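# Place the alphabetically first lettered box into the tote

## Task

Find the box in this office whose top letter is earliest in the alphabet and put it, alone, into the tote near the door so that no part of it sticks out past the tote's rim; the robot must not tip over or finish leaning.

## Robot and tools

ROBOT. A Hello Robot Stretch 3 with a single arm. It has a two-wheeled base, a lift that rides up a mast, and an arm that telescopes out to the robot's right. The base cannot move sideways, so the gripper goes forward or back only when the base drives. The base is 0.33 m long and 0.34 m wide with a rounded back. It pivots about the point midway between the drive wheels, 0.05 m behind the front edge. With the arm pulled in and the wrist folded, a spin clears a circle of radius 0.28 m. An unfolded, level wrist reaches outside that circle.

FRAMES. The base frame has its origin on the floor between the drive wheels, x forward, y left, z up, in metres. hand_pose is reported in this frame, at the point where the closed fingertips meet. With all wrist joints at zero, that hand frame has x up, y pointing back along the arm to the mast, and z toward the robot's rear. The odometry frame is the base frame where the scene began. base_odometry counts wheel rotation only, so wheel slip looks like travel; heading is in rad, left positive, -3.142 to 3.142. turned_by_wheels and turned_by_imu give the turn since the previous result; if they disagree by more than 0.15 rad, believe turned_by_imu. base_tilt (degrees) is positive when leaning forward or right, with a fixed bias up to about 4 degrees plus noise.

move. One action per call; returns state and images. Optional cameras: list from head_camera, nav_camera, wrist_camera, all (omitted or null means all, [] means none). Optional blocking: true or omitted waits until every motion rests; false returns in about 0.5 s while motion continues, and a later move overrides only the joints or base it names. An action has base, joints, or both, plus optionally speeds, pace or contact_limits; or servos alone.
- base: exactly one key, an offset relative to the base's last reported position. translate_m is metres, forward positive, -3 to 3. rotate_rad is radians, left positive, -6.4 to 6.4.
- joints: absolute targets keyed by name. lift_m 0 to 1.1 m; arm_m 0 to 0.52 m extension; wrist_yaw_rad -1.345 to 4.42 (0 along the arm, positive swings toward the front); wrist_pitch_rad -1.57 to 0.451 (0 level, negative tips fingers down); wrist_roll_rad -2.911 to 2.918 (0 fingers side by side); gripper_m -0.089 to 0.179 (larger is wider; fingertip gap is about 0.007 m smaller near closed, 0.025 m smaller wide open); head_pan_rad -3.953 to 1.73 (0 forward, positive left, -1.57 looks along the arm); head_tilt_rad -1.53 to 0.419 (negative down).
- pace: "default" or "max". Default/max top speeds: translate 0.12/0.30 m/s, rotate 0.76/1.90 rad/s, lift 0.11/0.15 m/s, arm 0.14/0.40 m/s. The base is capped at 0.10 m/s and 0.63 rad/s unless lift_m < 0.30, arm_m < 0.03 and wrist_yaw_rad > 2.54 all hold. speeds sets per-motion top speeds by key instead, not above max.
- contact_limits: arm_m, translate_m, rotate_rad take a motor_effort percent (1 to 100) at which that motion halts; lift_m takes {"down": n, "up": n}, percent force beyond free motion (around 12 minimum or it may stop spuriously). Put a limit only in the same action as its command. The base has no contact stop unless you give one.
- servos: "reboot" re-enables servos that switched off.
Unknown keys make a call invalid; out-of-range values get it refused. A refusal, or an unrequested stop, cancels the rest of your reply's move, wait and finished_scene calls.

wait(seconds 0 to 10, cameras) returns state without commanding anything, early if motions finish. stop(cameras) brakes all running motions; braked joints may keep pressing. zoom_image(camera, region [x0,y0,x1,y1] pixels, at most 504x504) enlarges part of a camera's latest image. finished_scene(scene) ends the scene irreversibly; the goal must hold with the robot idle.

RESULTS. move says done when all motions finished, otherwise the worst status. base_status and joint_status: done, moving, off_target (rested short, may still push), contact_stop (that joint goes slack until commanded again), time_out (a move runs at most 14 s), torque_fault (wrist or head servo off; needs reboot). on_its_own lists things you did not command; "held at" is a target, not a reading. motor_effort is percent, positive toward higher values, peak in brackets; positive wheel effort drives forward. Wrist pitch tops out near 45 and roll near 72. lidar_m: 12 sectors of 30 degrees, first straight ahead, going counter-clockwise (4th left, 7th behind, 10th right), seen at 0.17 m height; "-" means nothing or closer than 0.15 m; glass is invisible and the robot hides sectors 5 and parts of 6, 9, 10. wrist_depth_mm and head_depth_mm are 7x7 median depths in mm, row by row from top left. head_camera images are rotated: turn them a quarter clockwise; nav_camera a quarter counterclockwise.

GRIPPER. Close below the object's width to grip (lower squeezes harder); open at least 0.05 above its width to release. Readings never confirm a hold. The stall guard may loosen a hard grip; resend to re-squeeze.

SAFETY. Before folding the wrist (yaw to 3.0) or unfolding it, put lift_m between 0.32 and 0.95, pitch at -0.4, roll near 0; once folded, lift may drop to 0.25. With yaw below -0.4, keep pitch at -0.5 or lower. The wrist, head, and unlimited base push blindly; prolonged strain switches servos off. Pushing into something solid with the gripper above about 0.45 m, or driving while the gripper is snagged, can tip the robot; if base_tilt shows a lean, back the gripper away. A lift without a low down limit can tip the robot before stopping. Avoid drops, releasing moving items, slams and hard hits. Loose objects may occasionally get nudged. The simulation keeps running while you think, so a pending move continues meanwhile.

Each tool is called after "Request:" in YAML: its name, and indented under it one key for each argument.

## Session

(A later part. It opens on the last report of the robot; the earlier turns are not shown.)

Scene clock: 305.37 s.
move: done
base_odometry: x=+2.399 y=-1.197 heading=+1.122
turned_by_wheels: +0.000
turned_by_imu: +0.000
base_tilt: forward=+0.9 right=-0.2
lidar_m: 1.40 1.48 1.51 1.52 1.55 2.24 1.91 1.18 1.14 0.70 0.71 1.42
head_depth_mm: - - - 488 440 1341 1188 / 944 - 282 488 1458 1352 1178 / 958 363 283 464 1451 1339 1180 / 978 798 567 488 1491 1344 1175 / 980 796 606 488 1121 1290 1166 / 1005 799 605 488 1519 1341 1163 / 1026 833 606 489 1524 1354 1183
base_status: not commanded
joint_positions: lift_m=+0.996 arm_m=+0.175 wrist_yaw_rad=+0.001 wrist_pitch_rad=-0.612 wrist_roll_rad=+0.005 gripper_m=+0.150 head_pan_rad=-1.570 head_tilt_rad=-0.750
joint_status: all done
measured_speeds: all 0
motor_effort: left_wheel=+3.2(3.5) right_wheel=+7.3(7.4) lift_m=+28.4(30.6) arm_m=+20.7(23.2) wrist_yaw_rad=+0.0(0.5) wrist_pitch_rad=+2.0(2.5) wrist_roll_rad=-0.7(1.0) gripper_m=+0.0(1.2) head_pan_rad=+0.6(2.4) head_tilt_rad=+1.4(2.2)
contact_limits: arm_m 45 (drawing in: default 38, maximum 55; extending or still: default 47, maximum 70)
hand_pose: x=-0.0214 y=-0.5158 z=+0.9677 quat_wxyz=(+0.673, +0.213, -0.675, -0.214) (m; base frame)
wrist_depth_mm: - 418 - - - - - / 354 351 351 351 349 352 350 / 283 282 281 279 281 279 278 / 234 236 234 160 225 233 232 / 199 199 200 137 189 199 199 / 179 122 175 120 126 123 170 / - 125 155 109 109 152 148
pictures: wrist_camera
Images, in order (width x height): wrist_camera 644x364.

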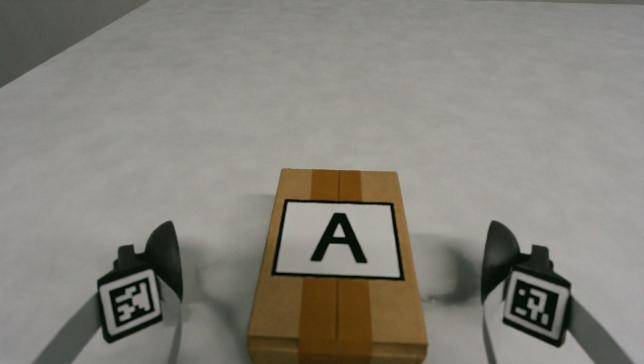

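Request:
move:
  joints: {"gripper_m": 0.025}
  cameras: ["wrist_camera"]

Request:
move:
  joints: {"lift_m": 1.05}
  cameras: ["wrist_camera"]

Scene clock: 312.60 s.
move: done
base_odometry: x=+2.399 y=-1.197 heading=+1.122
turned_by_wheels: +0.000
turned_by_imu: +0.001
base_tilt: forward=+1.0 right=-0.1
lidar_m: 1.40 1.49 1.51 1.52 1.55 2.24 1.91 1.18 1.14 0.70 0.70 1.42
head_depth_mm: - - - 488 441 1347 1184 / 942 - 282 489 1454 1349 1187 / 958 363 283 463 1461 1335 1184 / 977 796 587 489 1494 1343 1180 / 979 795 604 489 1117 1303 1172 / 998 798 607 488 1534 1345 1162 / 1024 836 605 488 1521 1354 1179
base_status: not commanded
joint_positions: lift_m=+0.996 arm_m=+0.175 wrist_yaw_rad=+0.001 wrist_pitch_rad=-0.606 wrist_roll_rad=+0.005 gripper_m=+0.026 head_pan_rad=-1.570 head_tilt_rad=-0.750
joint_status: all done
measured_speeds: all 0
motor_effort: left_wheel=+3.2(3.5) right_wheel=+6.9(7.4) lift_m=+23.5(25.5) arm_m=+14.2(16.9) wrist_yaw_rad=+0.2(0.6) wrist_pitch_rad=+0.6(2.2) wrist_roll_rad=-0.7(1.0) gripper_m=-27.0(98.9) head_pan_rad=+0.2(1.7) head_tilt_rad=+0.0(2.1)
contact_limits: arm_m 45 (drawing in: default 38, maximum 55; extending or still: default 47, maximum 70)
hand_pose: x=-0.0214 y=-0.5169 z=+0.9690 quat_wxyz=(+0.674, +0.211, -0.676, -0.212) (m; base frame)
wrist_depth_mm: - - - - - - - / 346 361 357 359 358 355 355 / 288 285 285 285 284 283 283 / 239 237 237 164 237 235 235 / 202 203 157 140 146 201 201 / 177 176 126 122 125 167 171 / 157 150 153 111 111 149 156
pictures: wrist_camera
Images, in order (width x height): wrist_camera 644x364.

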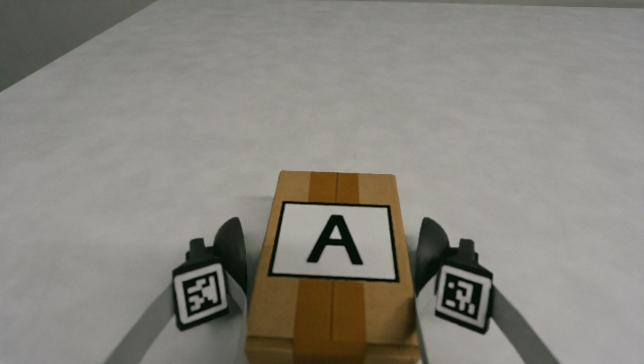

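Scene clock: 313.93 s.
move: done
base_odometry: x=+2.399 y=-1.197 heading=+1.122
turned_by_wheels: +0.000
turned_by_imu: +0.000
base_tilt: forward=+1.1 right=-0.2
lidar_m: 1.39 1.49 1.51 1.52 1.54 2.24 1.91 1.18 1.14 0.70 0.70 1.42
head_depth_mm: - - 606 488 440 1343 1184 / - - 569 490 1468 1345 1178 / 326 331 483 488 1458 1348 1176 / 976 800 586 490 1486 1340 1178 / 984 799 607 488 1116 1283 1170 / 1001 799 605 488 1523 1343 1163 / 1032 839 605 488 1514 1349 1180
base_status: not commanded
joint_positions: lift_m=+1.050 arm_m=+0.175 wrist_yaw_rad=+0.001 wrist_pitch_rad=-0.620 wrist_roll_rad=+0.003 gripper_m=+0.029 head_pan_rad=-1.570 head_tilt_rad=-0.750
joint_status: all done
measured_speeds: all 0
motor_effort: left_wheel=+3.2(3.5) right_wheel=+6.3(7.3) lift_m=+31.2(32.5) arm_m=+12.9(14.4) wrist_yaw_rad=-0.6(0.8) wrist_pitch_rad=+3.5(3.7) wrist_roll_rad=+0.0(0.9) gripper_m=-10.6(27.6) head_pan_rad=+0.8(1.6) head_tilt_rad=+1.2(2.0)
contact_limits: arm_m 45 (drawing in: default 38, maximum 55; extending or still: default 47, maximum 70)
hand_pose: x=-0.0214 y=-0.5145 z=+1.0202 quat_wxyz=(+0.673, +0.216, -0.674, -0.216) (m; base frame)
wrist_depth_mm: - - - - - - - / - 414 - - - - - / 371 366 367 370 368 367 367 / 310 308 308 306 309 306 308 / 263 263 265 151 157 262 264 / 231 230 126 128 128 225 231 / 206 106 123 114 118 195 205
pictures: wrist_camera
Images, in order (width x height): wrist_camera 644x364.

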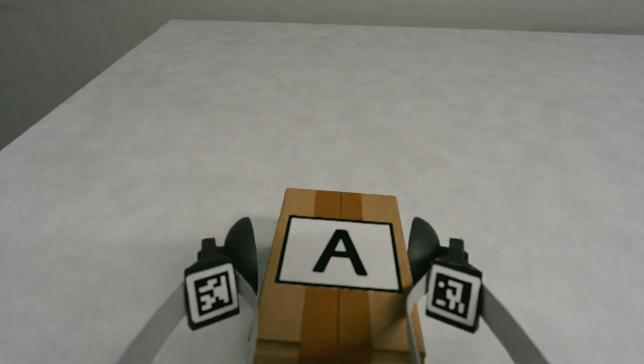

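Request:
move:
  joints: {"arm_m": 0.0, "head_tilt_rad": -0.5, "head_pan_rad": 0.0}
  pace: "max"
  cameras: ["wrist_camera"]

Request:
move:
  base: {"rotate_rad": 0.852}
  cameras: ["wrist_camera"]

Request:
move:
  joints: {"lift_m": 0.7, "wrist_pitch_rad": -0.4}
  pace: "max"
  cameras: ["wrist_camera"]

Request:
move:
  joints: {"wrist_yaw_rad": 2.6}
  cameras: ["wrist_camera", "nav_camera"]

Scene clock: 349.57 s.
move: done
base_odometry: x=+2.399 y=-1.197 heading=+1.122
turned_by_wheels: +0.000
turned_by_imu: +0.001
base_tilt: forward=+1.0 right=-0.2
lidar_m: 1.39 1.48 1.51 1.52 1.55 2.23 1.91 1.18 1.14 0.70 0.70 1.42
head_depth_mm: 1142 1236 1346 1478 1632 1625 1352 / 1145 1240 1348 1501 1655 1616 1347 / 1168 1263 1367 1528 1699 1590 1346 / 1183 1288 1396 1554 1740 1605 1338 / 1202 1302 1420 1586 1780 1609 1328 / 1231 1323 1435 1629 1792 1606 1334 / 1240 1349 1467 1668 1828 1584 1338
base_status: not commanded
joint_positions: lift_m=+1.050 arm_m=+0.002 wrist_yaw_rad=+0.001 wrist_pitch_rad=-0.622 wrist_roll_rad=+0.003 gripper_m=+0.029 head_pan_rad=+0.016 head_tilt_rad=-0.497
joint_status: all done
joint sent to its limit — arm_m, lower limit.
measured_speeds: translate_m=+0.000 rotate_rad=+0.000 lift_m=+0.000 arm_m=+0.000 wrist_yaw_rad=+0.000 wrist_pitch_rad=+0.000 wrist_roll_rad=+0.000 head_pan_rad=-0.024 head_tilt_rad=+0.000
motor_effort: left_wheel=+3.1(3.5) right_wheel=+6.2(7.2) lift_m=+23.8(31.2) arm_m=-19.6(21.8) wrist_yaw_rad=+0.0(0.6) wrist_pitch_rad=+3.8(4.2) wrist_roll_rad=-0.1(0.3) gripper_m=-11.7(12.9) head_pan_rad=-3.5(4.7) head_tilt_rad=+1.1(4.8)
hand_pose: x=-0.0214 y=-0.3410 z=+1.0199 quat_wxyz=(+0.673, +0.216, -0.674, -0.217) (m; base frame)
wrist_depth_mm: - - - - - - - / - 426 - - - - - / 368 372 368 368 367 368 371 / 310 306 307 308 307 309 309 / 265 264 264 152 158 264 263 / 232 232 126 128 127 227 232 / 222 107 121 114 118 196 206
pictures: wrist_camera
Images, in order (width x height): wrist_camera 644x364.

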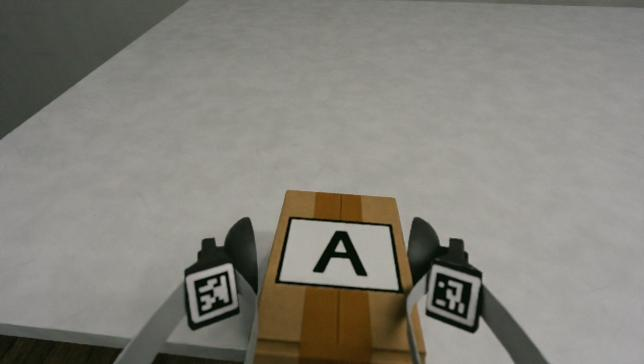

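Scene clock: 352.03 s.
move: done
base_odometry: x=+2.399 y=-1.197 heading=+1.973
turned_by_wheels: +0.851
turned_by_imu: +0.848
base_tilt: forward=+1.0 right=-0.3
lidar_m: 1.78 1.50 1.52 2.00 1.91 1.18 1.21 1.12 0.70 1.42 1.40 1.41
head_depth_mm: 1537 1628 1722 1819 1896 1613 1350 / 1706 1839 1947 2100 2021 1612 1347 / 1925 2051 2233 2356 1993 1608 1342 / 2206 2346 2565 2581 1961 1594 1331 / 2477 2751 2999 2651 2005 1600 1331 / 3015 3330 3504 2640 1972 1595 1332 / 3194 3408 1608 1676 1803 1594 1343
base_status: done
joint_positions: lift_m=+1.050 arm_m=+0.002 wrist_yaw_rad=+0.001 wrist_pitch_rad=-0.622 wrist_roll_rad=+0.003 gripper_m=+0.029 head_pan_rad=+0.001 head_tilt_rad=-0.497
joint_status: not commanded
measured_speeds: all 0
motor_effort: left_wheel=-10.5(15.3) right_wheel=+11.6(16.1) lift_m=+22.1(23.7) arm_m=-19.5(20.5) wrist_yaw_rad=+0.3(0.6) wrist_pitch_rad=+3.7(4.2) wrist_roll_rad=-0.3(0.3) gripper_m=-11.1(12.8) head_pan_rad=-4.0(4.5) head_tilt_rad=-1.2(1.8)
hand_pose: x=-0.0214 y=-0.3410 z=+1.0199 quat_wxyz=(+0.673, +0.216, -0.674, -0.217) (m; base frame)
wrist_depth_mm: - - - - - - - / - - - - - 459 - / - - - - 369 370 366 / - - - 330 306 310 306 / - - 157 152 158 265 264 / - - 126 128 128 227 231 / - - 113 113 115 206 206
pictures: wrist_camera
Images, in order (width x height): wrist_camera 644x364.

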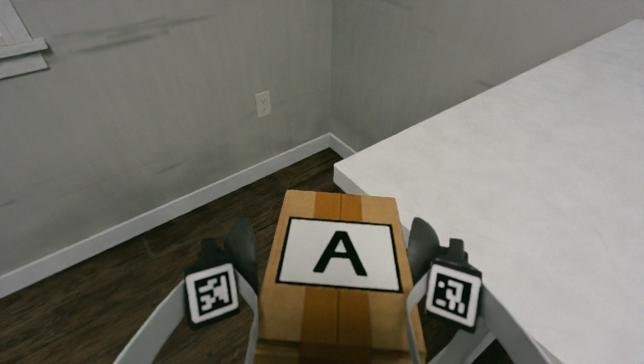

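Scene clock: 355.17 s.
move: done
base_odometry: x=+2.399 y=-1.197 heading=+1.973
turned_by_wheels: +0.000
turned_by_imu: +0.000
base_tilt: forward=+1.0 right=+0.0
lidar_m: 1.78 1.51 1.52 2.00 1.91 1.18 1.21 1.12 0.70 1.42 1.39 1.42
head_depth_mm: 1548 1620 1711 1833 1893 1612 1337 / 1709 1804 1942 2065 1998 1608 1346 / 1918 2055 2186 2359 2006 1614 1348 / 2169 2357 2565 2587 1994 1599 1339 / 2502 2709 3080 2619 1984 1591 1342 / 3032 3331 3519 2639 1985 1578 1330 / 3201 3361 1640 1677 1810 1618 1333
base_status: not commanded
joint_positions: lift_m=+0.700 arm_m=+0.002 wrist_yaw_rad=+0.001 wrist_pitch_rad=-0.428 wrist_roll_rad=+0.003 gripper_m=+0.029 head_pan_rad=+0.000 head_tilt_rad=-0.499
joint_status: all done
measured_speeds: all 0
motor_effort: left_wheel=-10.3(10.7) right_wheel=+11.4(12.4) lift_m=+22.4(23.6) arm_m=-15.1(19.6) wrist_yaw_rad=-0.1(0.7) wrist_pitch_rad=+4.9(8.6) wrist_roll_rad=-0.1(0.4) gripper_m=-11.6(13.0) head_pan_rad=-3.4(5.0) head_tilt_rad=-1.9(3.6)
hand_pose: x=-0.0213 y=-0.3698 z=+0.7104 quat_wxyz=(+0.690, +0.151, -0.691, -0.151) (m; base frame)
wrist_depth_mm: - - - - - - - / - - - - - - - / - - - - - - - / - - - - - - 395 / - - - 167 178 - - / - - 126 131 128 964 - / 859 830 116 112 113 628 837
pictures: wrist_camera
Images, in order (width x height): wrist_camera 644x364.

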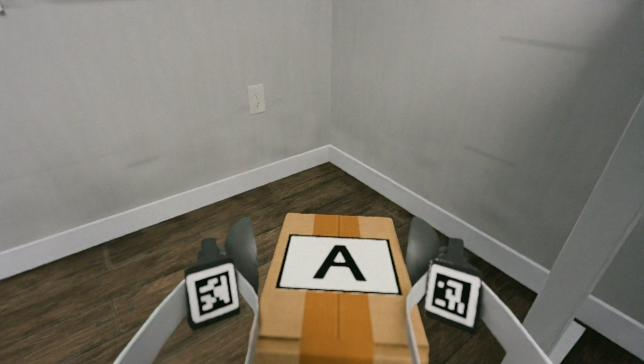

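Scene clock: 357.43 s.
move: done
base_odometry: x=+2.399 y=-1.197 heading=+1.973
turned_by_wheels: +0.000
turned_by_imu: +0.000
base_tilt: forward=+1.0 right=-0.2
lidar_m: 1.78 1.51 1.52 2.01 1.91 1.18 1.21 1.12 0.70 1.43 1.39 1.41
head_depth_mm: 1541 1639 1724 1846 1882 1628 1350 / 1705 1814 1949 2078 1983 1616 1338 / 1905 2056 2196 2360 2006 1608 1343 / 2201 2361 2526 2628 2003 1604 1336 / 2511 2736 3030 2634 1981 1592 1334 / 3050 3362 3465 2672 2001 1596 1337 / 3269 3426 1632 1672 1793 1594 1333
base_status: not commanded
joint_positions: lift_m=+0.700 arm_m=+0.002 wrist_yaw_rad=+2.597 wrist_pitch_rad=-0.428 wrist_roll_rad=+0.003 gripper_m=+0.029 head_pan_rad=+0.000 head_tilt_rad=-0.500
joint_status: all done
measured_speeds: all 0
motor_effort: left_wheel=-10.0(10.5) right_wheel=+11.6(11.9) lift_m=+24.9(25.0) arm_m=-12.0(15.3) wrist_yaw_rad=+3.7(7.4) wrist_pitch_rad=+5.4(5.5) wrist_roll_rad=-0.1(0.4) gripper_m=-11.7(12.6) head_pan_rad=-3.4(4.3) head_tilt_rad=-2.7(3.5)
hand_pose: x=+0.0944 y=+0.0440 z=+0.7104 quat_wxyz=(+0.331, +0.706, -0.041, +0.624) (m; base frame)
wrist_depth_mm: - - - - - - - / - - - - - - - / - - - - - - - / - - - - - - - / - - - 167 178 - - / - - 125 131 128 - - / 217 822 117 112 113 857 865
pictures: nav_camera (sideways), wrist_camera
Images, in order (width x height): nav_camera 672x504, wrist_camera 644x364.

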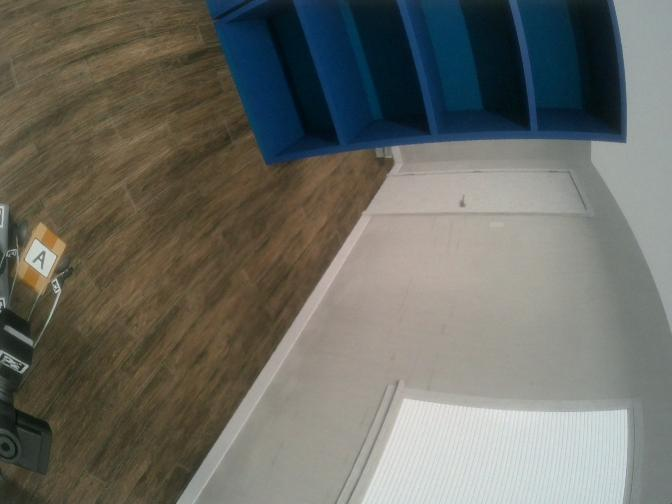

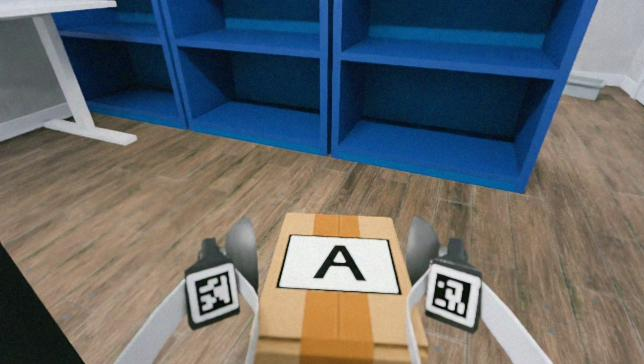

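Request:
move:
  joints: {"lift_m": 0.29}
  pace: "max"
  cameras: ["nav_camera"]

Request:
move:
  base: {"translate_m": 1.374}
  pace: "max"
  cameras: ["nav_camera"]

Request:
move:
  base: {"rotate_rad": 0.762}
  pace: "max"
  cameras: ["nav_camera", "head_camera"]

Scene clock: 365.30 s.
move: done
base_odometry: x=+2.399 y=-1.197 heading=+1.973
turned_by_wheels: +0.000
turned_by_imu: +0.001
base_tilt: forward=+0.9 right=-0.3
lidar_m: 1.78 1.51 1.52 2.01 1.91 1.18 1.21 1.12 0.70 1.42 1.40 1.41
head_depth_mm: 1550 1644 1725 1843 1908 1621 1348 / 1701 1811 1939 2087 2024 1617 1334 / 1910 2032 2208 2360 1977 1593 1342 / 2164 2360 2581 2585 1983 1593 1346 / 2487 2748 2991 2622 1984 1598 1334 / 2991 3377 3539 2604 1993 1599 1340 / 3193 3396 1667 1671 1791 1593 1336
base_status: not commanded
joint_positions: lift_m=+0.290 arm_m=+0.002 wrist_yaw_rad=+2.597 wrist_pitch_rad=-0.427 wrist_roll_rad=+0.003 gripper_m=+0.029 head_pan_rad=+0.000 head_tilt_rad=-0.500
joint_status: all done
measured_speeds: all 0
motor_effort: left_wheel=-9.9(10.3) right_wheel=+11.0(11.9) lift_m=+21.9(26.8) arm_m=-2.9(7.8) wrist_yaw_rad=+3.2(4.0) wrist_pitch_rad=+4.7(5.1) wrist_roll_rad=-0.2(0.4) gripper_m=-12.2(12.9) head_pan_rad=-2.7(4.3) head_tilt_rad=-2.2(4.0)
hand_pose: x=+0.0945 y=+0.0442 z=+0.3007 quat_wxyz=(+0.331, +0.706, -0.042, +0.624) (m; base frame)
wrist_depth_mm: - - - - - - - / - - - - - - - / - - - - - - - / 752 781 762 786 786 769 783 / 622 614 630 167 168 618 617 / 514 523 125 131 128 510 519 / 217 116 122 112 113 435 447
pictures: nav_camera (sideways)
Images, in order (width x height): nav_camera 672x504.

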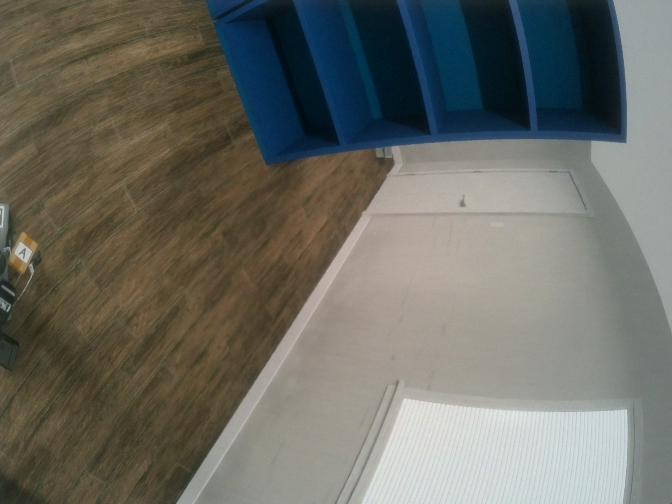

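Scene clock: 371.27 s.
move: done
base_odometry: x=+1.861 y=+0.067 heading=+1.973
turned_by_wheels: +0.000
turned_by_imu: +0.000
base_tilt: forward=+1.0 right=-0.2
lidar_m: 0.73 1.47 0.63 0.53 1.33 2.95 2.39 1.84 0.94 0.62 0.57 0.58
head_depth_mm: 609 643 681 726 779 832 902 / 677 716 769 821 887 963 1052 / 755 812 878 952 1039 1142 1245 / 866 931 1019 1123 1244 1378 1340 / 1002 1102 1220 1361 1555 1549 1339 / 1173 1288 1453 1666 1856 1602 1331 / 1416 1624 1945 2292 1979 1598 1330
base_status: done
joint_positions: lift_m=+0.290 arm_m=+0.002 wrist_yaw_rad=+2.597 wrist_pitch_rad=-0.427 wrist_roll_rad=+0.003 gripper_m=+0.029 head_pan_rad=+0.000 head_tilt_rad=-0.501
joint_status: not commanded
measured_speeds: all 0
motor_effort: left_wheel=-0.7(12.5) right_wheel=+9.0(19.8) lift_m=+21.6(22.6) arm_m=+5.5(5.5) wrist_yaw_rad=+3.1(3.7) wrist_pitch_rad=+4.7(5.2) wrist_roll_rad=-0.1(0.3) gripper_m=-11.4(13.0) head_pan_rad=-2.4(4.7) head_tilt_rad=+0.6(2.8)
hand_pose: x=+0.0944 y=+0.0442 z=+0.3007 quat_wxyz=(+0.330, +0.706, -0.042, +0.625) (m; base frame)
wrist_depth_mm: - 482 - - - - - / - - - - - - - / - - - - - - - / 733 651 736 766 768 787 784 / 606 622 623 167 168 612 618 / 518 522 125 131 128 501 518 / 216 116 122 113 113 430 442
pictures: nav_camera (sideways)
Images, in order (width x height): nav_camera 672x504.

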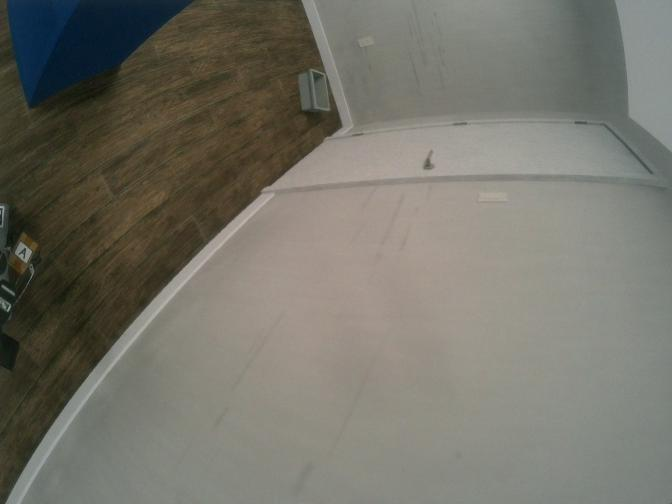

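Scene clock: 372.80 s.
move: done
base_odometry: x=+1.861 y=+0.067 heading=+2.735
turned_by_wheels: +0.762
turned_by_imu: +0.758
base_tilt: forward=+1.0 right=-0.2
lidar_m: 2.55 0.53 1.30 2.73 2.50 1.84 1.62 0.74 0.59 0.58 0.62 0.93
head_depth_mm: 2122 2296 2500 2632 2021 1598 1335 / 2151 2309 2536 2478 1973 1598 1338 / 2165 2373 2587 2663 1969 1606 1337 / 2241 2409 2636 2643 1992 1595 1330 / 2261 2480 2672 2690 1992 1579 1333 / 2313 2521 2709 2646 1983 1495 1274 / 2283 2408 818 850 891 928 975
base_status: done
joint_positions: lift_m=+0.290 arm_m=+0.002 wrist_yaw_rad=+2.597 wrist_pitch_rad=-0.427 wrist_roll_rad=+0.003 gripper_m=+0.029 head_pan_rad=+0.000 head_tilt_rad=-0.501
joint_status: not commanded
measured_speeds: all 0
motor_effort: left_wheel=-7.5(15.5) right_wheel=+7.3(16.3) lift_m=+22.0(22.3) arm_m=+2.8(5.9) wrist_yaw_rad=+3.2(3.6) wrist_pitch_rad=+4.9(5.2) wrist_roll_rad=-0.1(0.3) gripper_m=-12.7(12.8) head_pan_rad=-2.1(3.6) head_tilt_rad=+0.6(1.4)
hand_pose: x=+0.0944 y=+0.0442 z=+0.3007 quat_wxyz=(+0.330, +0.706, -0.042, +0.625) (m; base frame)
wrist_depth_mm: - - - - 495 - - / - - - - - - - / - - - 951 - - - / 771 759 777 741 689 739 764 / 618 622 628 167 168 630 626 / 522 526 126 132 127 502 516 / 218 116 121 112 113 434 438
pictures: head_camera (sideways), nav_camera (sideways)
Images, in order (width x height): head_camera 896x504, nav_camera 672x504.

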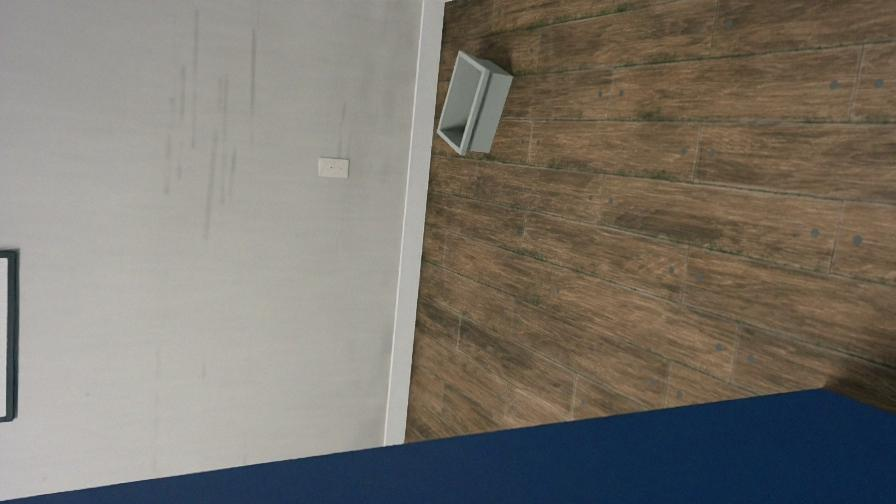

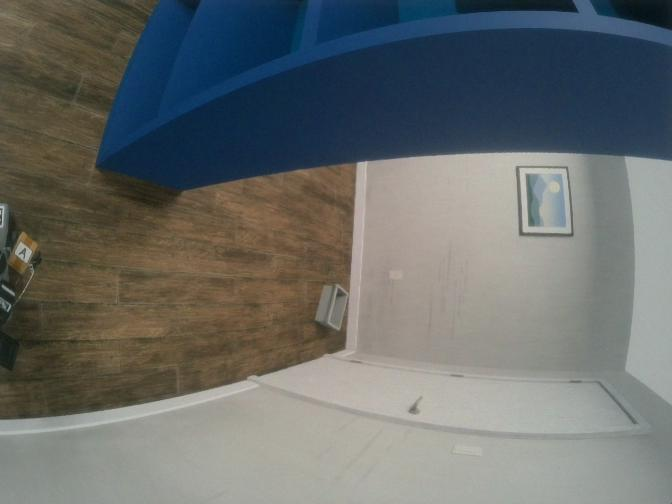

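Request:
move:
  base: {"translate_m": 2.04}
  pace: "max"
  joints: {"head_pan_rad": -1.0, "head_tilt_rad": -0.8}
  cameras: ["nav_camera", "head_camera", "wrist_camera"]

Scene clock: 390.03 s.
move: done
base_odometry: x=-0.013 y=+0.874 heading=+2.735
turned_by_wheels: +0.000
turned_by_imu: -0.001
base_tilt: forward=+0.8 right=-0.3
lidar_m: 0.54 0.58 0.86 2.41 1.54 1.21 1.21 0.99 0.78 0.77 0.70 0.55
head_depth_mm: 747 823 923 1042 1201 1290 1141 / 799 893 1007 1160 1379 1314 1161 / 765 885 1051 1257 1447 1319 1135 / 690 781 914 1088 1357 1312 1145 / 625 701 802 936 1121 1278 1159 / 571 633 713 822 961 1151 1162 / 528 579 646 731 842 986 1125
base_status: done
joint_positions: lift_m=+0.290 arm_m=+0.002 wrist_yaw_rad=+2.597 wrist_pitch_rad=-0.427 wrist_roll_rad=+0.003 gripper_m=+0.029 head_pan_rad=-1.000 head_tilt_rad=-0.800
joint_status: all done
measured_speeds: all 0
motor_effort: left_wheel=+4.9(13.5) right_wheel=+2.9(14.3) lift_m=+22.0(22.3) arm_m=-19.7(20.7) wrist_yaw_rad=+3.4(3.5) wrist_pitch_rad=+5.0(5.3) wrist_roll_rad=-0.1(0.5) gripper_m=-11.1(13.1) head_pan_rad=+2.2(5.2) head_tilt_rad=-4.9(6.2)
hand_pose: x=+0.0944 y=+0.0442 z=+0.3007 quat_wxyz=(+0.330, +0.706, -0.042, +0.625) (m; base frame)
wrist_depth_mm: - - - - - - 382 / - - - - - - 389 / - - - - 833 - - / 787 767 777 791 744 - - / 620 627 614 167 169 576 - / 520 518 125 132 127 507 - / 217 116 122 112 113 432 433
pictures: head_camera (sideways), nav_camera (sideways), wrist_camera
Images, in order (width x height): head_camera 896x504, nav_camera 672x504, wrist_camera 644x364.

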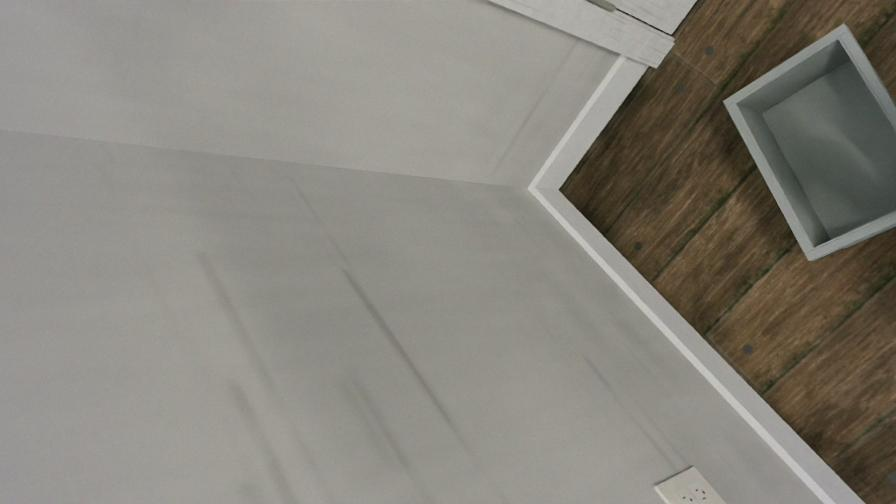

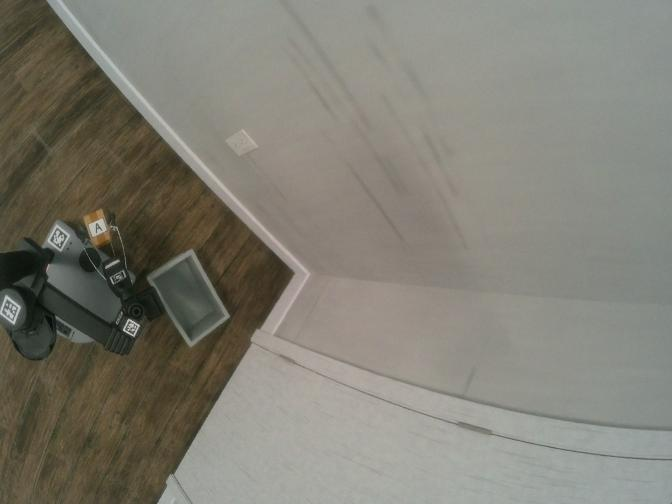

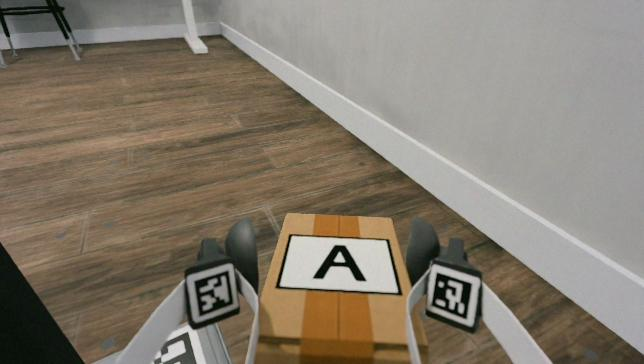

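Request:
move:
  joints: {"lift_m": 0.5, "head_pan_rad": -1.2, "head_tilt_rad": -0.95}
  pace: "max"
  cameras: []

Request:
move:
  joints: {"wrist_yaw_rad": 1.03, "arm_m": 0.176}
  cameras: []

Request:
move:
  joints: {"wrist_pitch_rad": -1.1}

Scene clock: 416.90 s.
move: done
base_odometry: x=-0.013 y=+0.874 heading=+2.735
turned_by_wheels: +0.000
turned_by_imu: +0.001
base_tilt: forward=+1.0 right=-0.2
lidar_m: 0.54 0.58 0.86 2.41 1.54 1.21 1.20 0.99 0.78 0.77 0.70 0.55
head_depth_mm: 714 800 942 1134 1331 1234 486 / 766 882 1030 1235 1380 1206 511 / 813 942 1123 1394 1379 1244 570 / 863 1007 1212 1478 1380 1218 1110 / 832 952 1108 1328 1384 1236 1134 / 728 814 930 1078 1274 1247 1122 / 649 713 807 911 1058 1196 1122
base_status: not commanded
joint_positions: lift_m=+0.500 arm_m=+0.002 wrist_yaw_rad=+2.597 wrist_pitch_rad=-0.427 wrist_roll_rad=+0.003 gripper_m=+0.029 head_pan_rad=-1.199 head_tilt_rad=-0.951
joint_status: all done
measured_speeds: all 0
motor_effort: left_wheel=+4.7(5.1) right_wheel=+2.7(3.4) lift_m=+30.2(33.7) arm_m=-19.2(19.8) wrist_yaw_rad=+2.4(3.4) wrist_pitch_rad=+4.7(5.0) wrist_roll_rad=+0.0(0.3) gripper_m=-11.5(12.7) head_pan_rad=-3.8(4.7) head_tilt_rad=-3.9(8.1)
hand_pose: x=+0.0944 y=+0.0443 z=+0.5108 quat_wxyz=(+0.330, +0.706, -0.042, +0.625) (m; base frame)
wrist_depth_mm: - - - - - - 381 / - - - - - - 388 / - - - - - - - / - - - - - - - / 901 918 930 166 158 - - / 766 785 126 132 128 120 - / 218 624 121 112 113 560 -
pictures: none
No camera images: "cameras" was empty.

Scene clock: 419.43 s.
move: done
base_odometry: x=-0.013 y=+0.874 heading=+2.735
turned_by_wheels: +0.000
turned_by_imu: +0.000
base_tilt: forward=+0.9 right=-0.1
lidar_m: 0.54 0.58 0.86 2.41 1.54 1.21 1.20 0.99 0.78 0.77 0.70 0.55
head_depth_mm: 716 806 939 1129 1253 1181 488 / 767 880 1022 1229 706 1202 1125 / 810 941 1122 1369 853 1228 1121 / 863 1004 1210 1477 1338 1215 1108 / 836 946 1107 1328 1382 1239 1128 / 727 816 927 1082 1271 1239 1127 / 650 717 802 910 1058 1196 1131
base_status: not commanded
joint_positions: lift_m=+0.500 arm_m=+0.176 wrist_yaw_rad=+1.033 wrist_pitch_rad=-0.426 wrist_roll_rad=+0.003 gripper_m=+0.029 head_pan_rad=-1.200 head_tilt_rad=-0.951
joint_status: all done
measured_speeds: all 0
motor_effort: left_wheel=+4.8(5.1) right_wheel=+2.5(3.4) lift_m=+27.9(30.1) arm_m=+21.4(24.2) wrist_yaw_rad=-1.8(6.5) wrist_pitch_rad=+4.7(5.2) wrist_roll_rad=-0.2(0.3) gripper_m=-11.1(13.0) head_pan_rad=-2.4(4.2) head_tilt_rad=-3.3(5.2)
hand_pose: x=+0.1704 y=-0.4354 z=+0.5108 quat_wxyz=(+0.675, +0.472, -0.527, +0.210) (m; base frame)
wrist_depth_mm: 320 349 386 - - - - / 344 366 394 - - - - / 360 392 - - - - - / 380 - - - - - - / - - 151 158 152 - - / - - 125 132 127 120 348 / - 98 - 113 113 - 365
pictures: none
No camera images: "cameras" was empty.

Scene clock: 420.63 s.
move: done
base_odometry: x=-0.013 y=+0.874 heading=+2.735
turned_by_wheels: +0.000
turned_by_imu: +0.000
base_tilt: forward=+1.0 right=-0.2
lidar_m: 0.54 0.58 0.86 2.41 1.54 1.21 1.21 0.99 0.78 0.77 0.70 0.55
head_depth_mm: 714 806 939 1134 1261 635 490 / 765 880 1018 1244 1353 1188 1127 / 809 940 1123 1391 1371 1220 1127 / 862 1014 1217 1476 1382 1219 1117 / 835 950 1106 1322 1378 1238 1127 / 727 820 929 1080 1269 1241 1125 / 648 715 805 911 1056 1191 1128
base_status: not commanded
joint_positions: lift_m=+0.500 arm_m=+0.176 wrist_yaw_rad=+1.033 wrist_pitch_rad=-1.107 wrist_roll_rad=+0.003 gripper_m=+0.029 head_pan_rad=-1.200 head_tilt_rad=-0.951
joint_status: all done
measured_speeds: all 0
motor_effort: left_wheel=+4.5(4.9) right_wheel=+2.7(3.2) lift_m=+26.4(27.9) arm_m=+19.8(21.5) wrist_yaw_rad=-2.0(2.6) wrist_pitch_rad=+1.0(6.1) wrist_roll_rad=+0.0(0.3) gripper_m=-12.7(12.7) head_pan_rad=-2.2(4.1) head_tilt_rad=-1.5(3.5)
hand_pose: x=+0.0585 y=-0.3689 z=+0.3988 quat_wxyz=(+0.706, +0.620, -0.340, -0.027) (m; base frame)
wrist_depth_mm: - - - 600 679 - - / - - 637 654 644 - 379 / - 616 628 616 620 612 457 / 599 587 582 598 578 577 495 / 562 558 153 156 158 554 493 / 545 540 126 129 129 525 513 / 512 501 121 113 115 503 498
pictures: head_camera (sideways), nav_camera (sideways), wrist_camera
Images, in order (width x height): head_camera 896x504, nav_camera 672x504, wrist_camera 644x364.

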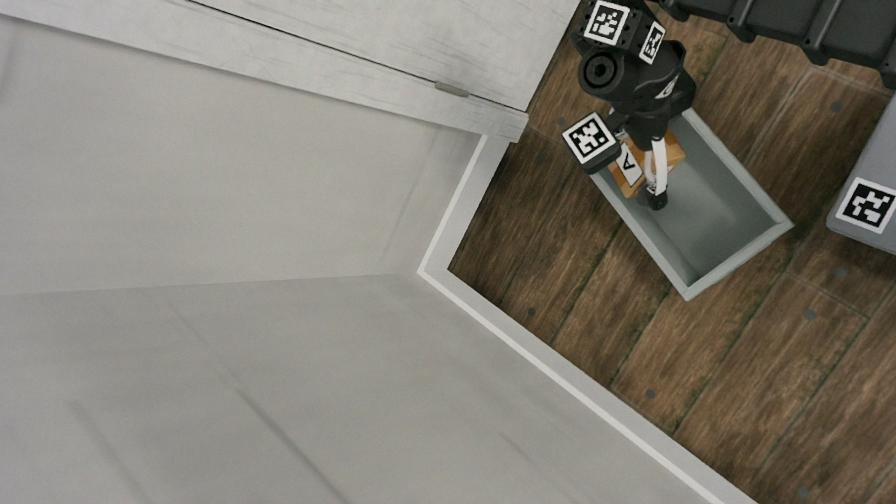

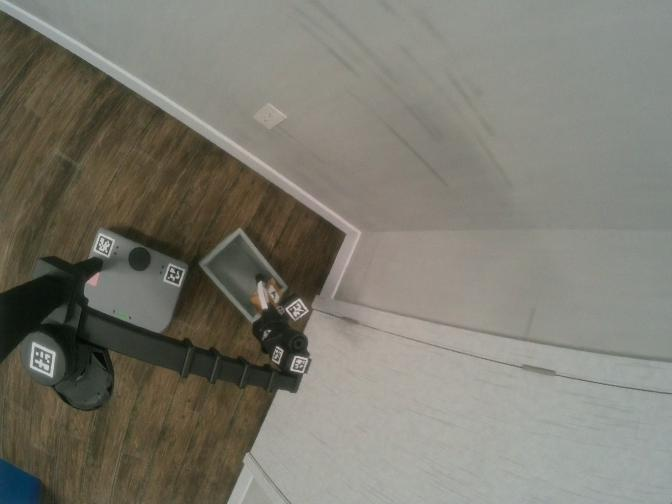

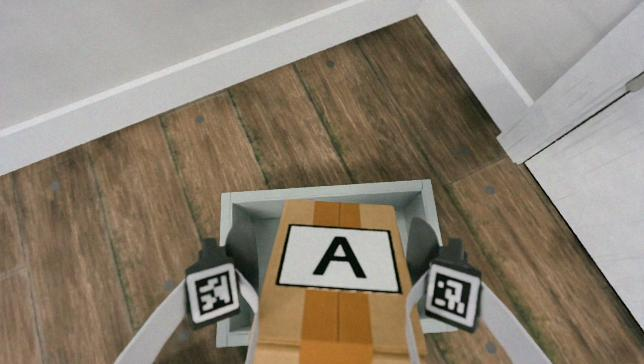

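Request:
move:
  base: {"translate_m": 0.03}
  joints: {"arm_m": 0.196}
  cameras: []

Request:
move:
  joints: {"lift_m": 0.33}
  cameras: ["wrist_camera", "head_camera"]

Scene clock: 430.40 s.
move: done
base_odometry: x=-0.040 y=+0.886 heading=+2.735
turned_by_wheels: +0.000
turned_by_imu: +0.001
base_tilt: forward=+1.0 right=-0.2
lidar_m: 0.51 0.55 0.81 2.41 1.58 1.24 1.24 1.00 0.78 0.77 0.66 0.52
head_depth_mm: 724 815 939 1132 616 1200 488 / 770 887 1038 1237 751 1196 1119 / 813 944 1128 1399 1381 1216 1108 / 854 1004 1209 1479 1370 1223 1127 / 787 896 1046 1252 1352 1243 1123 / 686 770 875 1016 1217 1241 1131 / 611 675 754 861 1000 1159 1130
base_status: done
joint_positions: lift_m=+0.500 arm_m=+0.196 wrist_yaw_rad=+1.033 wrist_pitch_rad=-1.107 wrist_roll_rad=+0.003 gripper_m=+0.029 head_pan_rad=-1.200 head_tilt_rad=-0.951
joint_status: all done
measured_speeds: all 0
motor_effort: left_wheel=+4.4(10.5) right_wheel=+4.5(9.9) lift_m=+22.6(24.0) arm_m=+20.0(22.9) wrist_yaw_rad=-2.0(2.7) wrist_pitch_rad=+0.8(1.5) wrist_roll_rad=-0.1(0.3) gripper_m=-11.1(13.0) head_pan_rad=-2.1(4.2) head_tilt_rad=+1.7(1.7)
hand_pose: x=+0.0584 y=-0.3888 z=+0.3987 quat_wxyz=(+0.706, +0.620, -0.340, -0.027) (m; base frame)
wrist_depth_mm: 384 - - - 676 - - / - - 571 641 658 - 362 / - 620 622 614 620 601 406 / 579 593 591 597 593 579 494 / 562 562 158 156 158 552 491 / 534 533 125 129 129 521 513 / 520 504 121 113 111 499 494
pictures: none
No camera images: "cameras" was empty.

Scene clock: 432.77 s.
move: done
base_odometry: x=-0.040 y=+0.886 heading=+2.735
turned_by_wheels: +0.000
turned_by_imu: +0.000
base_tilt: forward=+1.1 right=-0.1
lidar_m: 0.51 0.55 0.81 2.40 1.57 1.24 1.24 1.00 0.78 0.77 0.66 0.52
head_depth_mm: 725 818 940 1135 1331 717 662 / 770 888 1041 1232 1372 868 1109 / 810 941 1130 1396 1372 1184 1129 / 862 1000 1204 1480 1380 1203 1122 / 787 895 1038 1253 1360 1239 1127 / 687 771 874 1021 1211 1245 1125 / 612 674 759 860 995 1158 1123
base_status: not commanded
joint_positions: lift_m=+0.330 arm_m=+0.196 wrist_yaw_rad=+1.033 wrist_pitch_rad=-1.108 wrist_roll_rad=+0.003 gripper_m=+0.029 head_pan_rad=-1.200 head_tilt_rad=-0.950
joint_status: all done
measured_speeds: all 0
motor_effort: left_wheel=+4.2(4.5) right_wheel=+4.9(5.4) lift_m=+22.0(24.3) arm_m=+13.4(19.9) wrist_yaw_rad=-2.1(2.6) wrist_pitch_rad=+1.3(1.6) wrist_roll_rad=-0.3(0.3) gripper_m=-11.1(12.8) head_pan_rad=-3.1(3.9) head_tilt_rad=-1.1(1.4)
hand_pose: x=+0.0583 y=-0.3887 z=+0.2287 quat_wxyz=(+0.706, +0.620, -0.340, -0.027) (m; base frame)
wrist_depth_mm: 389 - 489 496 491 481 394 / - 463 464 464 466 461 394 / 442 441 437 436 434 437 421 / 423 417 340 320 341 406 403 / 399 391 151 156 152 388 389 / 378 380 126 129 129 264 374 / 364 106 - 113 111 253 357
pictures: head_camera (sideways), wrist_camera
Images, in order (width x height): head_camera 896x504, wrist_camera 644x364.

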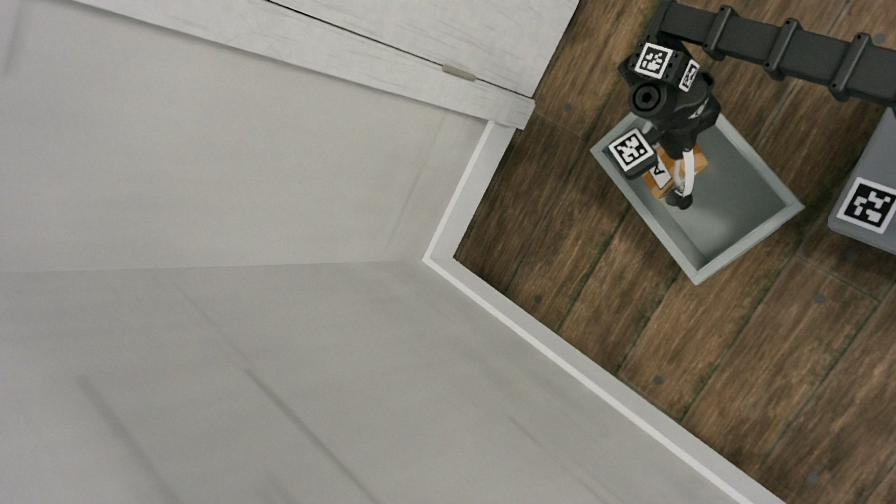

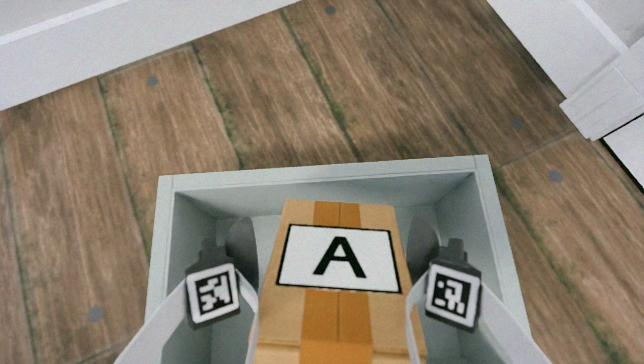

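Request:
move:
  joints: {"lift_m": 0.2}
  cameras: []

Request:
move:
  joints: {"lift_m": 0.14}
  speeds: {"lift_m": 0.03}
  contact_limits: {"lift_m": {"down": 12}}
  cameras: ["wrist_camera", "head_camera"]

Scene clock: 441.13 s.
move: done
base_odometry: x=-0.040 y=+0.886 heading=+2.735
turned_by_wheels: +0.000
turned_by_imu: +0.001
base_tilt: forward=+0.9 right=-0.2
lidar_m: 0.51 0.55 0.81 2.41 1.58 1.24 1.24 1.00 0.78 0.77 0.66 0.52
head_depth_mm: 728 816 941 1126 1345 1222 1114 / 771 887 1041 1229 1374 915 948 / 813 945 1121 1383 1378 1150 1125 / 855 1002 1205 1469 1379 1212 1122 / 784 898 1034 1265 1368 1247 1125 / 686 772 875 1020 1213 1242 1133 / 609 676 756 858 993 1165 1123
base_status: not commanded
joint_positions: lift_m=+0.200 arm_m=+0.196 wrist_yaw_rad=+1.033 wrist_pitch_rad=-1.108 wrist_roll_rad=+0.003 gripper_m=+0.029 head_pan_rad=-1.200 head_tilt_rad=-0.950
joint_status: all done
measured_speeds: all 0
motor_effort: left_wheel=+4.2(4.5) right_wheel=+4.9(5.5) lift_m=+22.4(25.7) arm_m=-0.2(5.1) wrist_yaw_rad=-2.1(2.6) wrist_pitch_rad=+1.0(1.6) wrist_roll_rad=+0.0(0.3) gripper_m=-11.2(12.4) head_pan_rad=-2.7(3.3) head_tilt_rad=+0.5(1.3)
hand_pose: x=+0.0583 y=-0.3887 z=+0.0987 quat_wxyz=(+0.706, +0.620, -0.340, -0.027) (m; base frame)
wrist_depth_mm: 338 336 333 335 331 327 327 / 320 318 322 316 317 182 307 / 170 188 194 200 211 214 287 / - 246 254 251 262 - - / - - 149 156 152 - - / - - 126 129 129 120 - / - 98 - 113 111 - -
pictures: none
No camera images: "cameras" was empty.

Scene clock: 443.57 s.
move: done
base_odometry: x=-0.040 y=+0.886 heading=+2.735
turned_by_wheels: +0.000
turned_by_imu: +0.000
base_tilt: forward=+0.9 right=-0.2
lidar_m: 0.51 0.55 0.81 2.40 1.58 1.24 1.24 1.00 0.78 0.77 0.66 0.52
head_depth_mm: 723 817 947 1130 1344 1234 1123 / 770 887 1037 1236 1389 994 947 / 810 944 1121 1394 1373 1182 1120 / 858 998 1199 1482 1378 1211 1125 / 785 897 1043 1256 1371 1236 1127 / 689 772 873 1017 1221 1238 1129 / 611 676 758 860 990 1160 1128
base_status: not commanded
joint_positions: lift_m=+0.140 arm_m=+0.196 wrist_yaw_rad=+1.032 wrist_pitch_rad=-1.108 wrist_roll_rad=+0.002 gripper_m=+0.029 head_pan_rad=-1.200 head_tilt_rad=-0.949
joint_status: all done
measured_speeds: all 0
motor_effort: left_wheel=+3.1(4.5) right_wheel=+4.9(5.5) lift_m=+20.9(23.1) arm_m=-7.3(7.3) wrist_yaw_rad=-1.5(2.5) wrist_pitch_rad=+1.2(1.6) wrist_roll_rad=+0.1(0.3) gripper_m=-10.8(12.4) head_pan_rad=-1.7(3.5) head_tilt_rad=-0.8(1.8)
contact_limits: lift_m down 12 (down: maximum 72; up: maximum 65)
hand_pose: x=+0.0581 y=-0.3887 z=+0.0386 quat_wxyz=(+0.707, +0.620, -0.340, -0.028) (m; base frame)
wrist_depth_mm: - 117 121 124 127 130 137 / 141 149 148 154 158 162 157 / - 188 194 192 197 202 - / - - - 162 - - - / - - 148 149 149 - - / - 196 130 137 127 194 - / - 103 184 125 129 183 -
pictures: head_camera (sideways), wrist_camera
Images, in order (width x height): head_camera 896x504, wrist_camera 644x364.

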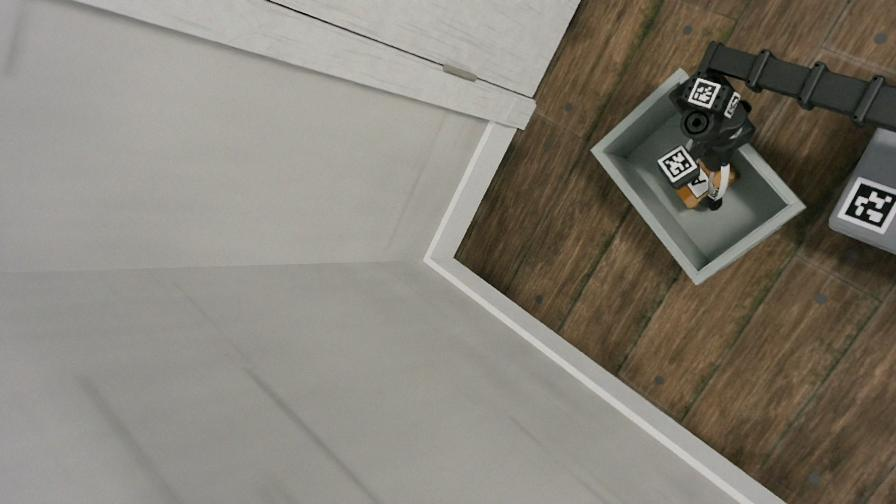

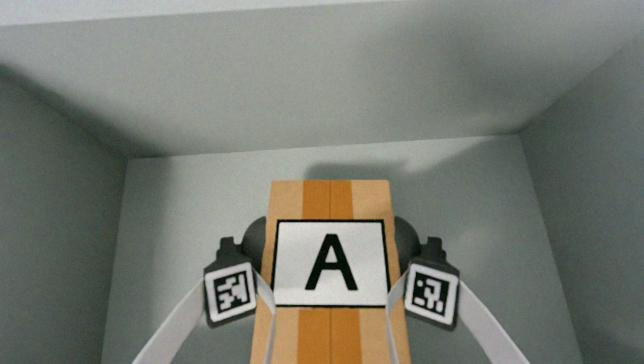

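Request:
move:
  joints: {"gripper_m": 0.13}
  cameras: ["wrist_camera"]

Scene clock: 447.87 s.
move: done
base_odometry: x=-0.040 y=+0.886 heading=+2.735
turned_by_wheels: +0.000
turned_by_imu: +0.001
base_tilt: forward=+0.9 right=-0.1
lidar_m: 0.51 0.55 0.81 2.41 1.58 1.24 1.24 1.00 0.78 0.77 0.66 0.52
head_depth_mm: 725 816 944 1125 1337 1242 1121 / 769 881 1034 1237 1374 996 945 / 814 944 1118 1392 1379 1181 1125 / 857 1003 1203 1483 1382 1204 1121 / 784 894 1040 1245 1360 1241 1129 / 688 770 868 1017 1221 1238 1127 / 613 675 761 856 995 1157 1125
base_status: not commanded
joint_positions: lift_m=+0.140 arm_m=+0.196 wrist_yaw_rad=+1.032 wrist_pitch_rad=-1.108 wrist_roll_rad=+0.002 gripper_m=+0.130 head_pan_rad=-1.200 head_tilt_rad=-0.949
joint_status: all done
measured_speeds: all 0
motor_effort: left_wheel=+3.0(3.4) right_wheel=+4.6(5.3) lift_m=+26.4(26.4) arm_m=-19.1(19.1) wrist_yaw_rad=-1.5(2.1) wrist_pitch_rad=+1.4(1.6) wrist_roll_rad=+0.0(0.3) gripper_m=+0.5(86.1) head_pan_rad=-1.9(3.4) head_tilt_rad=-2.7(3.8)
contact_limits: lift_m down 12 (down: maximum 72; up: maximum 65)
hand_pose: x=+0.0581 y=-0.3887 z=+0.0386 quat_wxyz=(+0.707, +0.620, -0.340, -0.028) (m; base frame)
wrist_depth_mm: - 117 121 124 126 130 136 / 142 150 148 152 158 162 158 / - 188 196 192 198 203 - / - - - 161 - - - / - - - 155 156 146 - / - 124 192 147 192 123 - / - 184 186 141 183 181 96
pictures: wrist_camera
Images, in order (width x height): wrist_camera 644x364.

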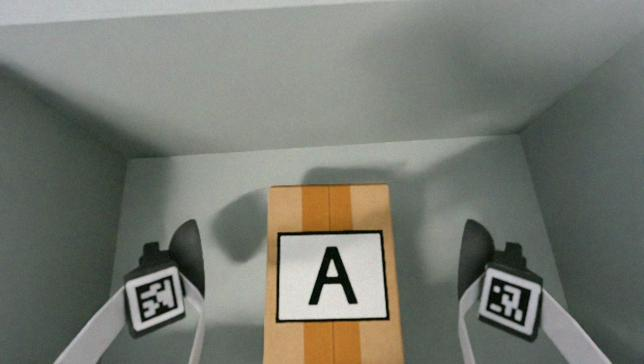

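Request:
move:
  joints: {"lift_m": 0.45}
  cameras: ["wrist_camera", "head_camera"]

Scene clock: 453.83 s.
move: done
base_odometry: x=-0.040 y=+0.886 heading=+2.735
turned_by_wheels: +0.000
turned_by_imu: +0.001
base_tilt: forward=+0.7 right=-0.1
lidar_m: 0.51 0.55 0.81 2.41 1.57 1.24 1.24 1.00 0.79 0.77 0.66 0.52
head_depth_mm: 721 812 937 1127 1281 653 540 / 770 882 1033 1231 1375 1188 1130 / 811 943 1118 1403 1388 1196 1128 / 855 999 1201 1481 1381 1199 1129 / 785 895 1033 1253 1360 1241 1128 / 685 766 874 1018 1217 1235 1134 / 611 676 757 859 997 1159 1127
base_status: not commanded
joint_positions: lift_m=+0.450 arm_m=+0.196 wrist_yaw_rad=+1.032 wrist_pitch_rad=-1.108 wrist_roll_rad=+0.002 gripper_m=+0.130 head_pan_rad=-1.200 head_tilt_rad=-0.949
joint_status: all done
measured_speeds: all 0
motor_effort: left_wheel=+3.1(3.3) right_wheel=+4.6(5.0) lift_m=+30.4(32.7) arm_m=-16.2(20.6) wrist_yaw_rad=-1.9(2.0) wrist_pitch_rad=+1.2(1.8) wrist_roll_rad=+0.0(0.4) gripper_m=+0.1(1.5) head_pan_rad=-2.4(2.6) head_tilt_rad=-4.1(5.8)
hand_pose: x=+0.0581 y=-0.3887 z=+0.3486 quat_wxyz=(+0.707, +0.620, -0.340, -0.028) (m; base frame)
wrist_depth_mm: 388 - - 619 631 - - / - - 589 605 596 577 363 / - 565 572 562 563 555 437 / 551 544 543 535 532 532 470 / 513 513 398 - - 512 488 / 497 124 145 436 - 124 478 / - 463 410 400 367 458 451
pictures: head_camera (sideways), wrist_camera
Images, in order (width x height): head_camera 896x504, wrist_camera 644x364.

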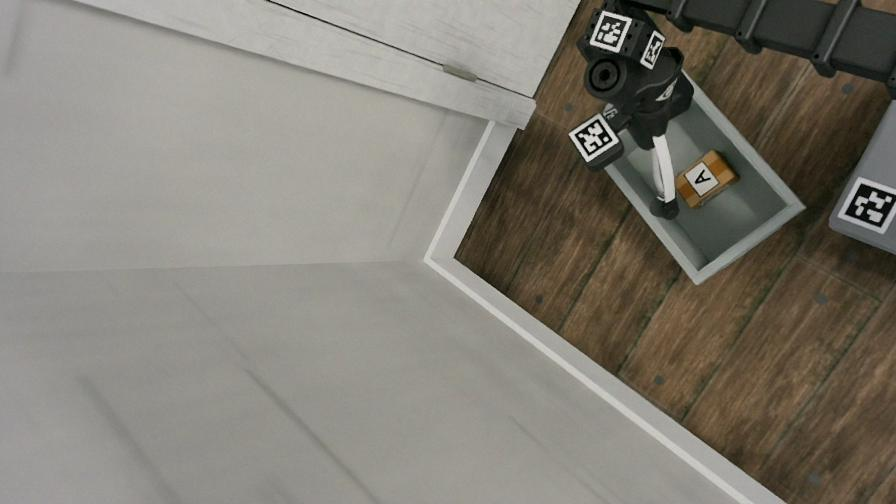

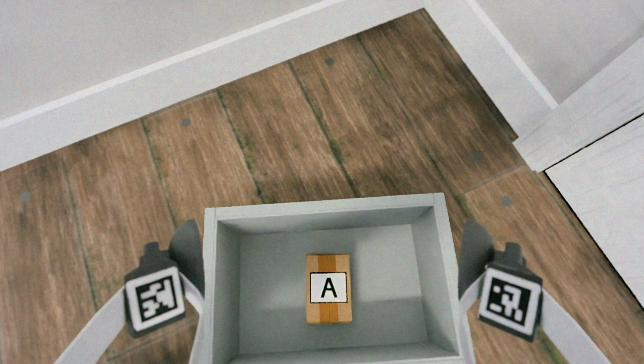

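Request:
finished_scene:
  scene: 1

The scene is finished: the task was done.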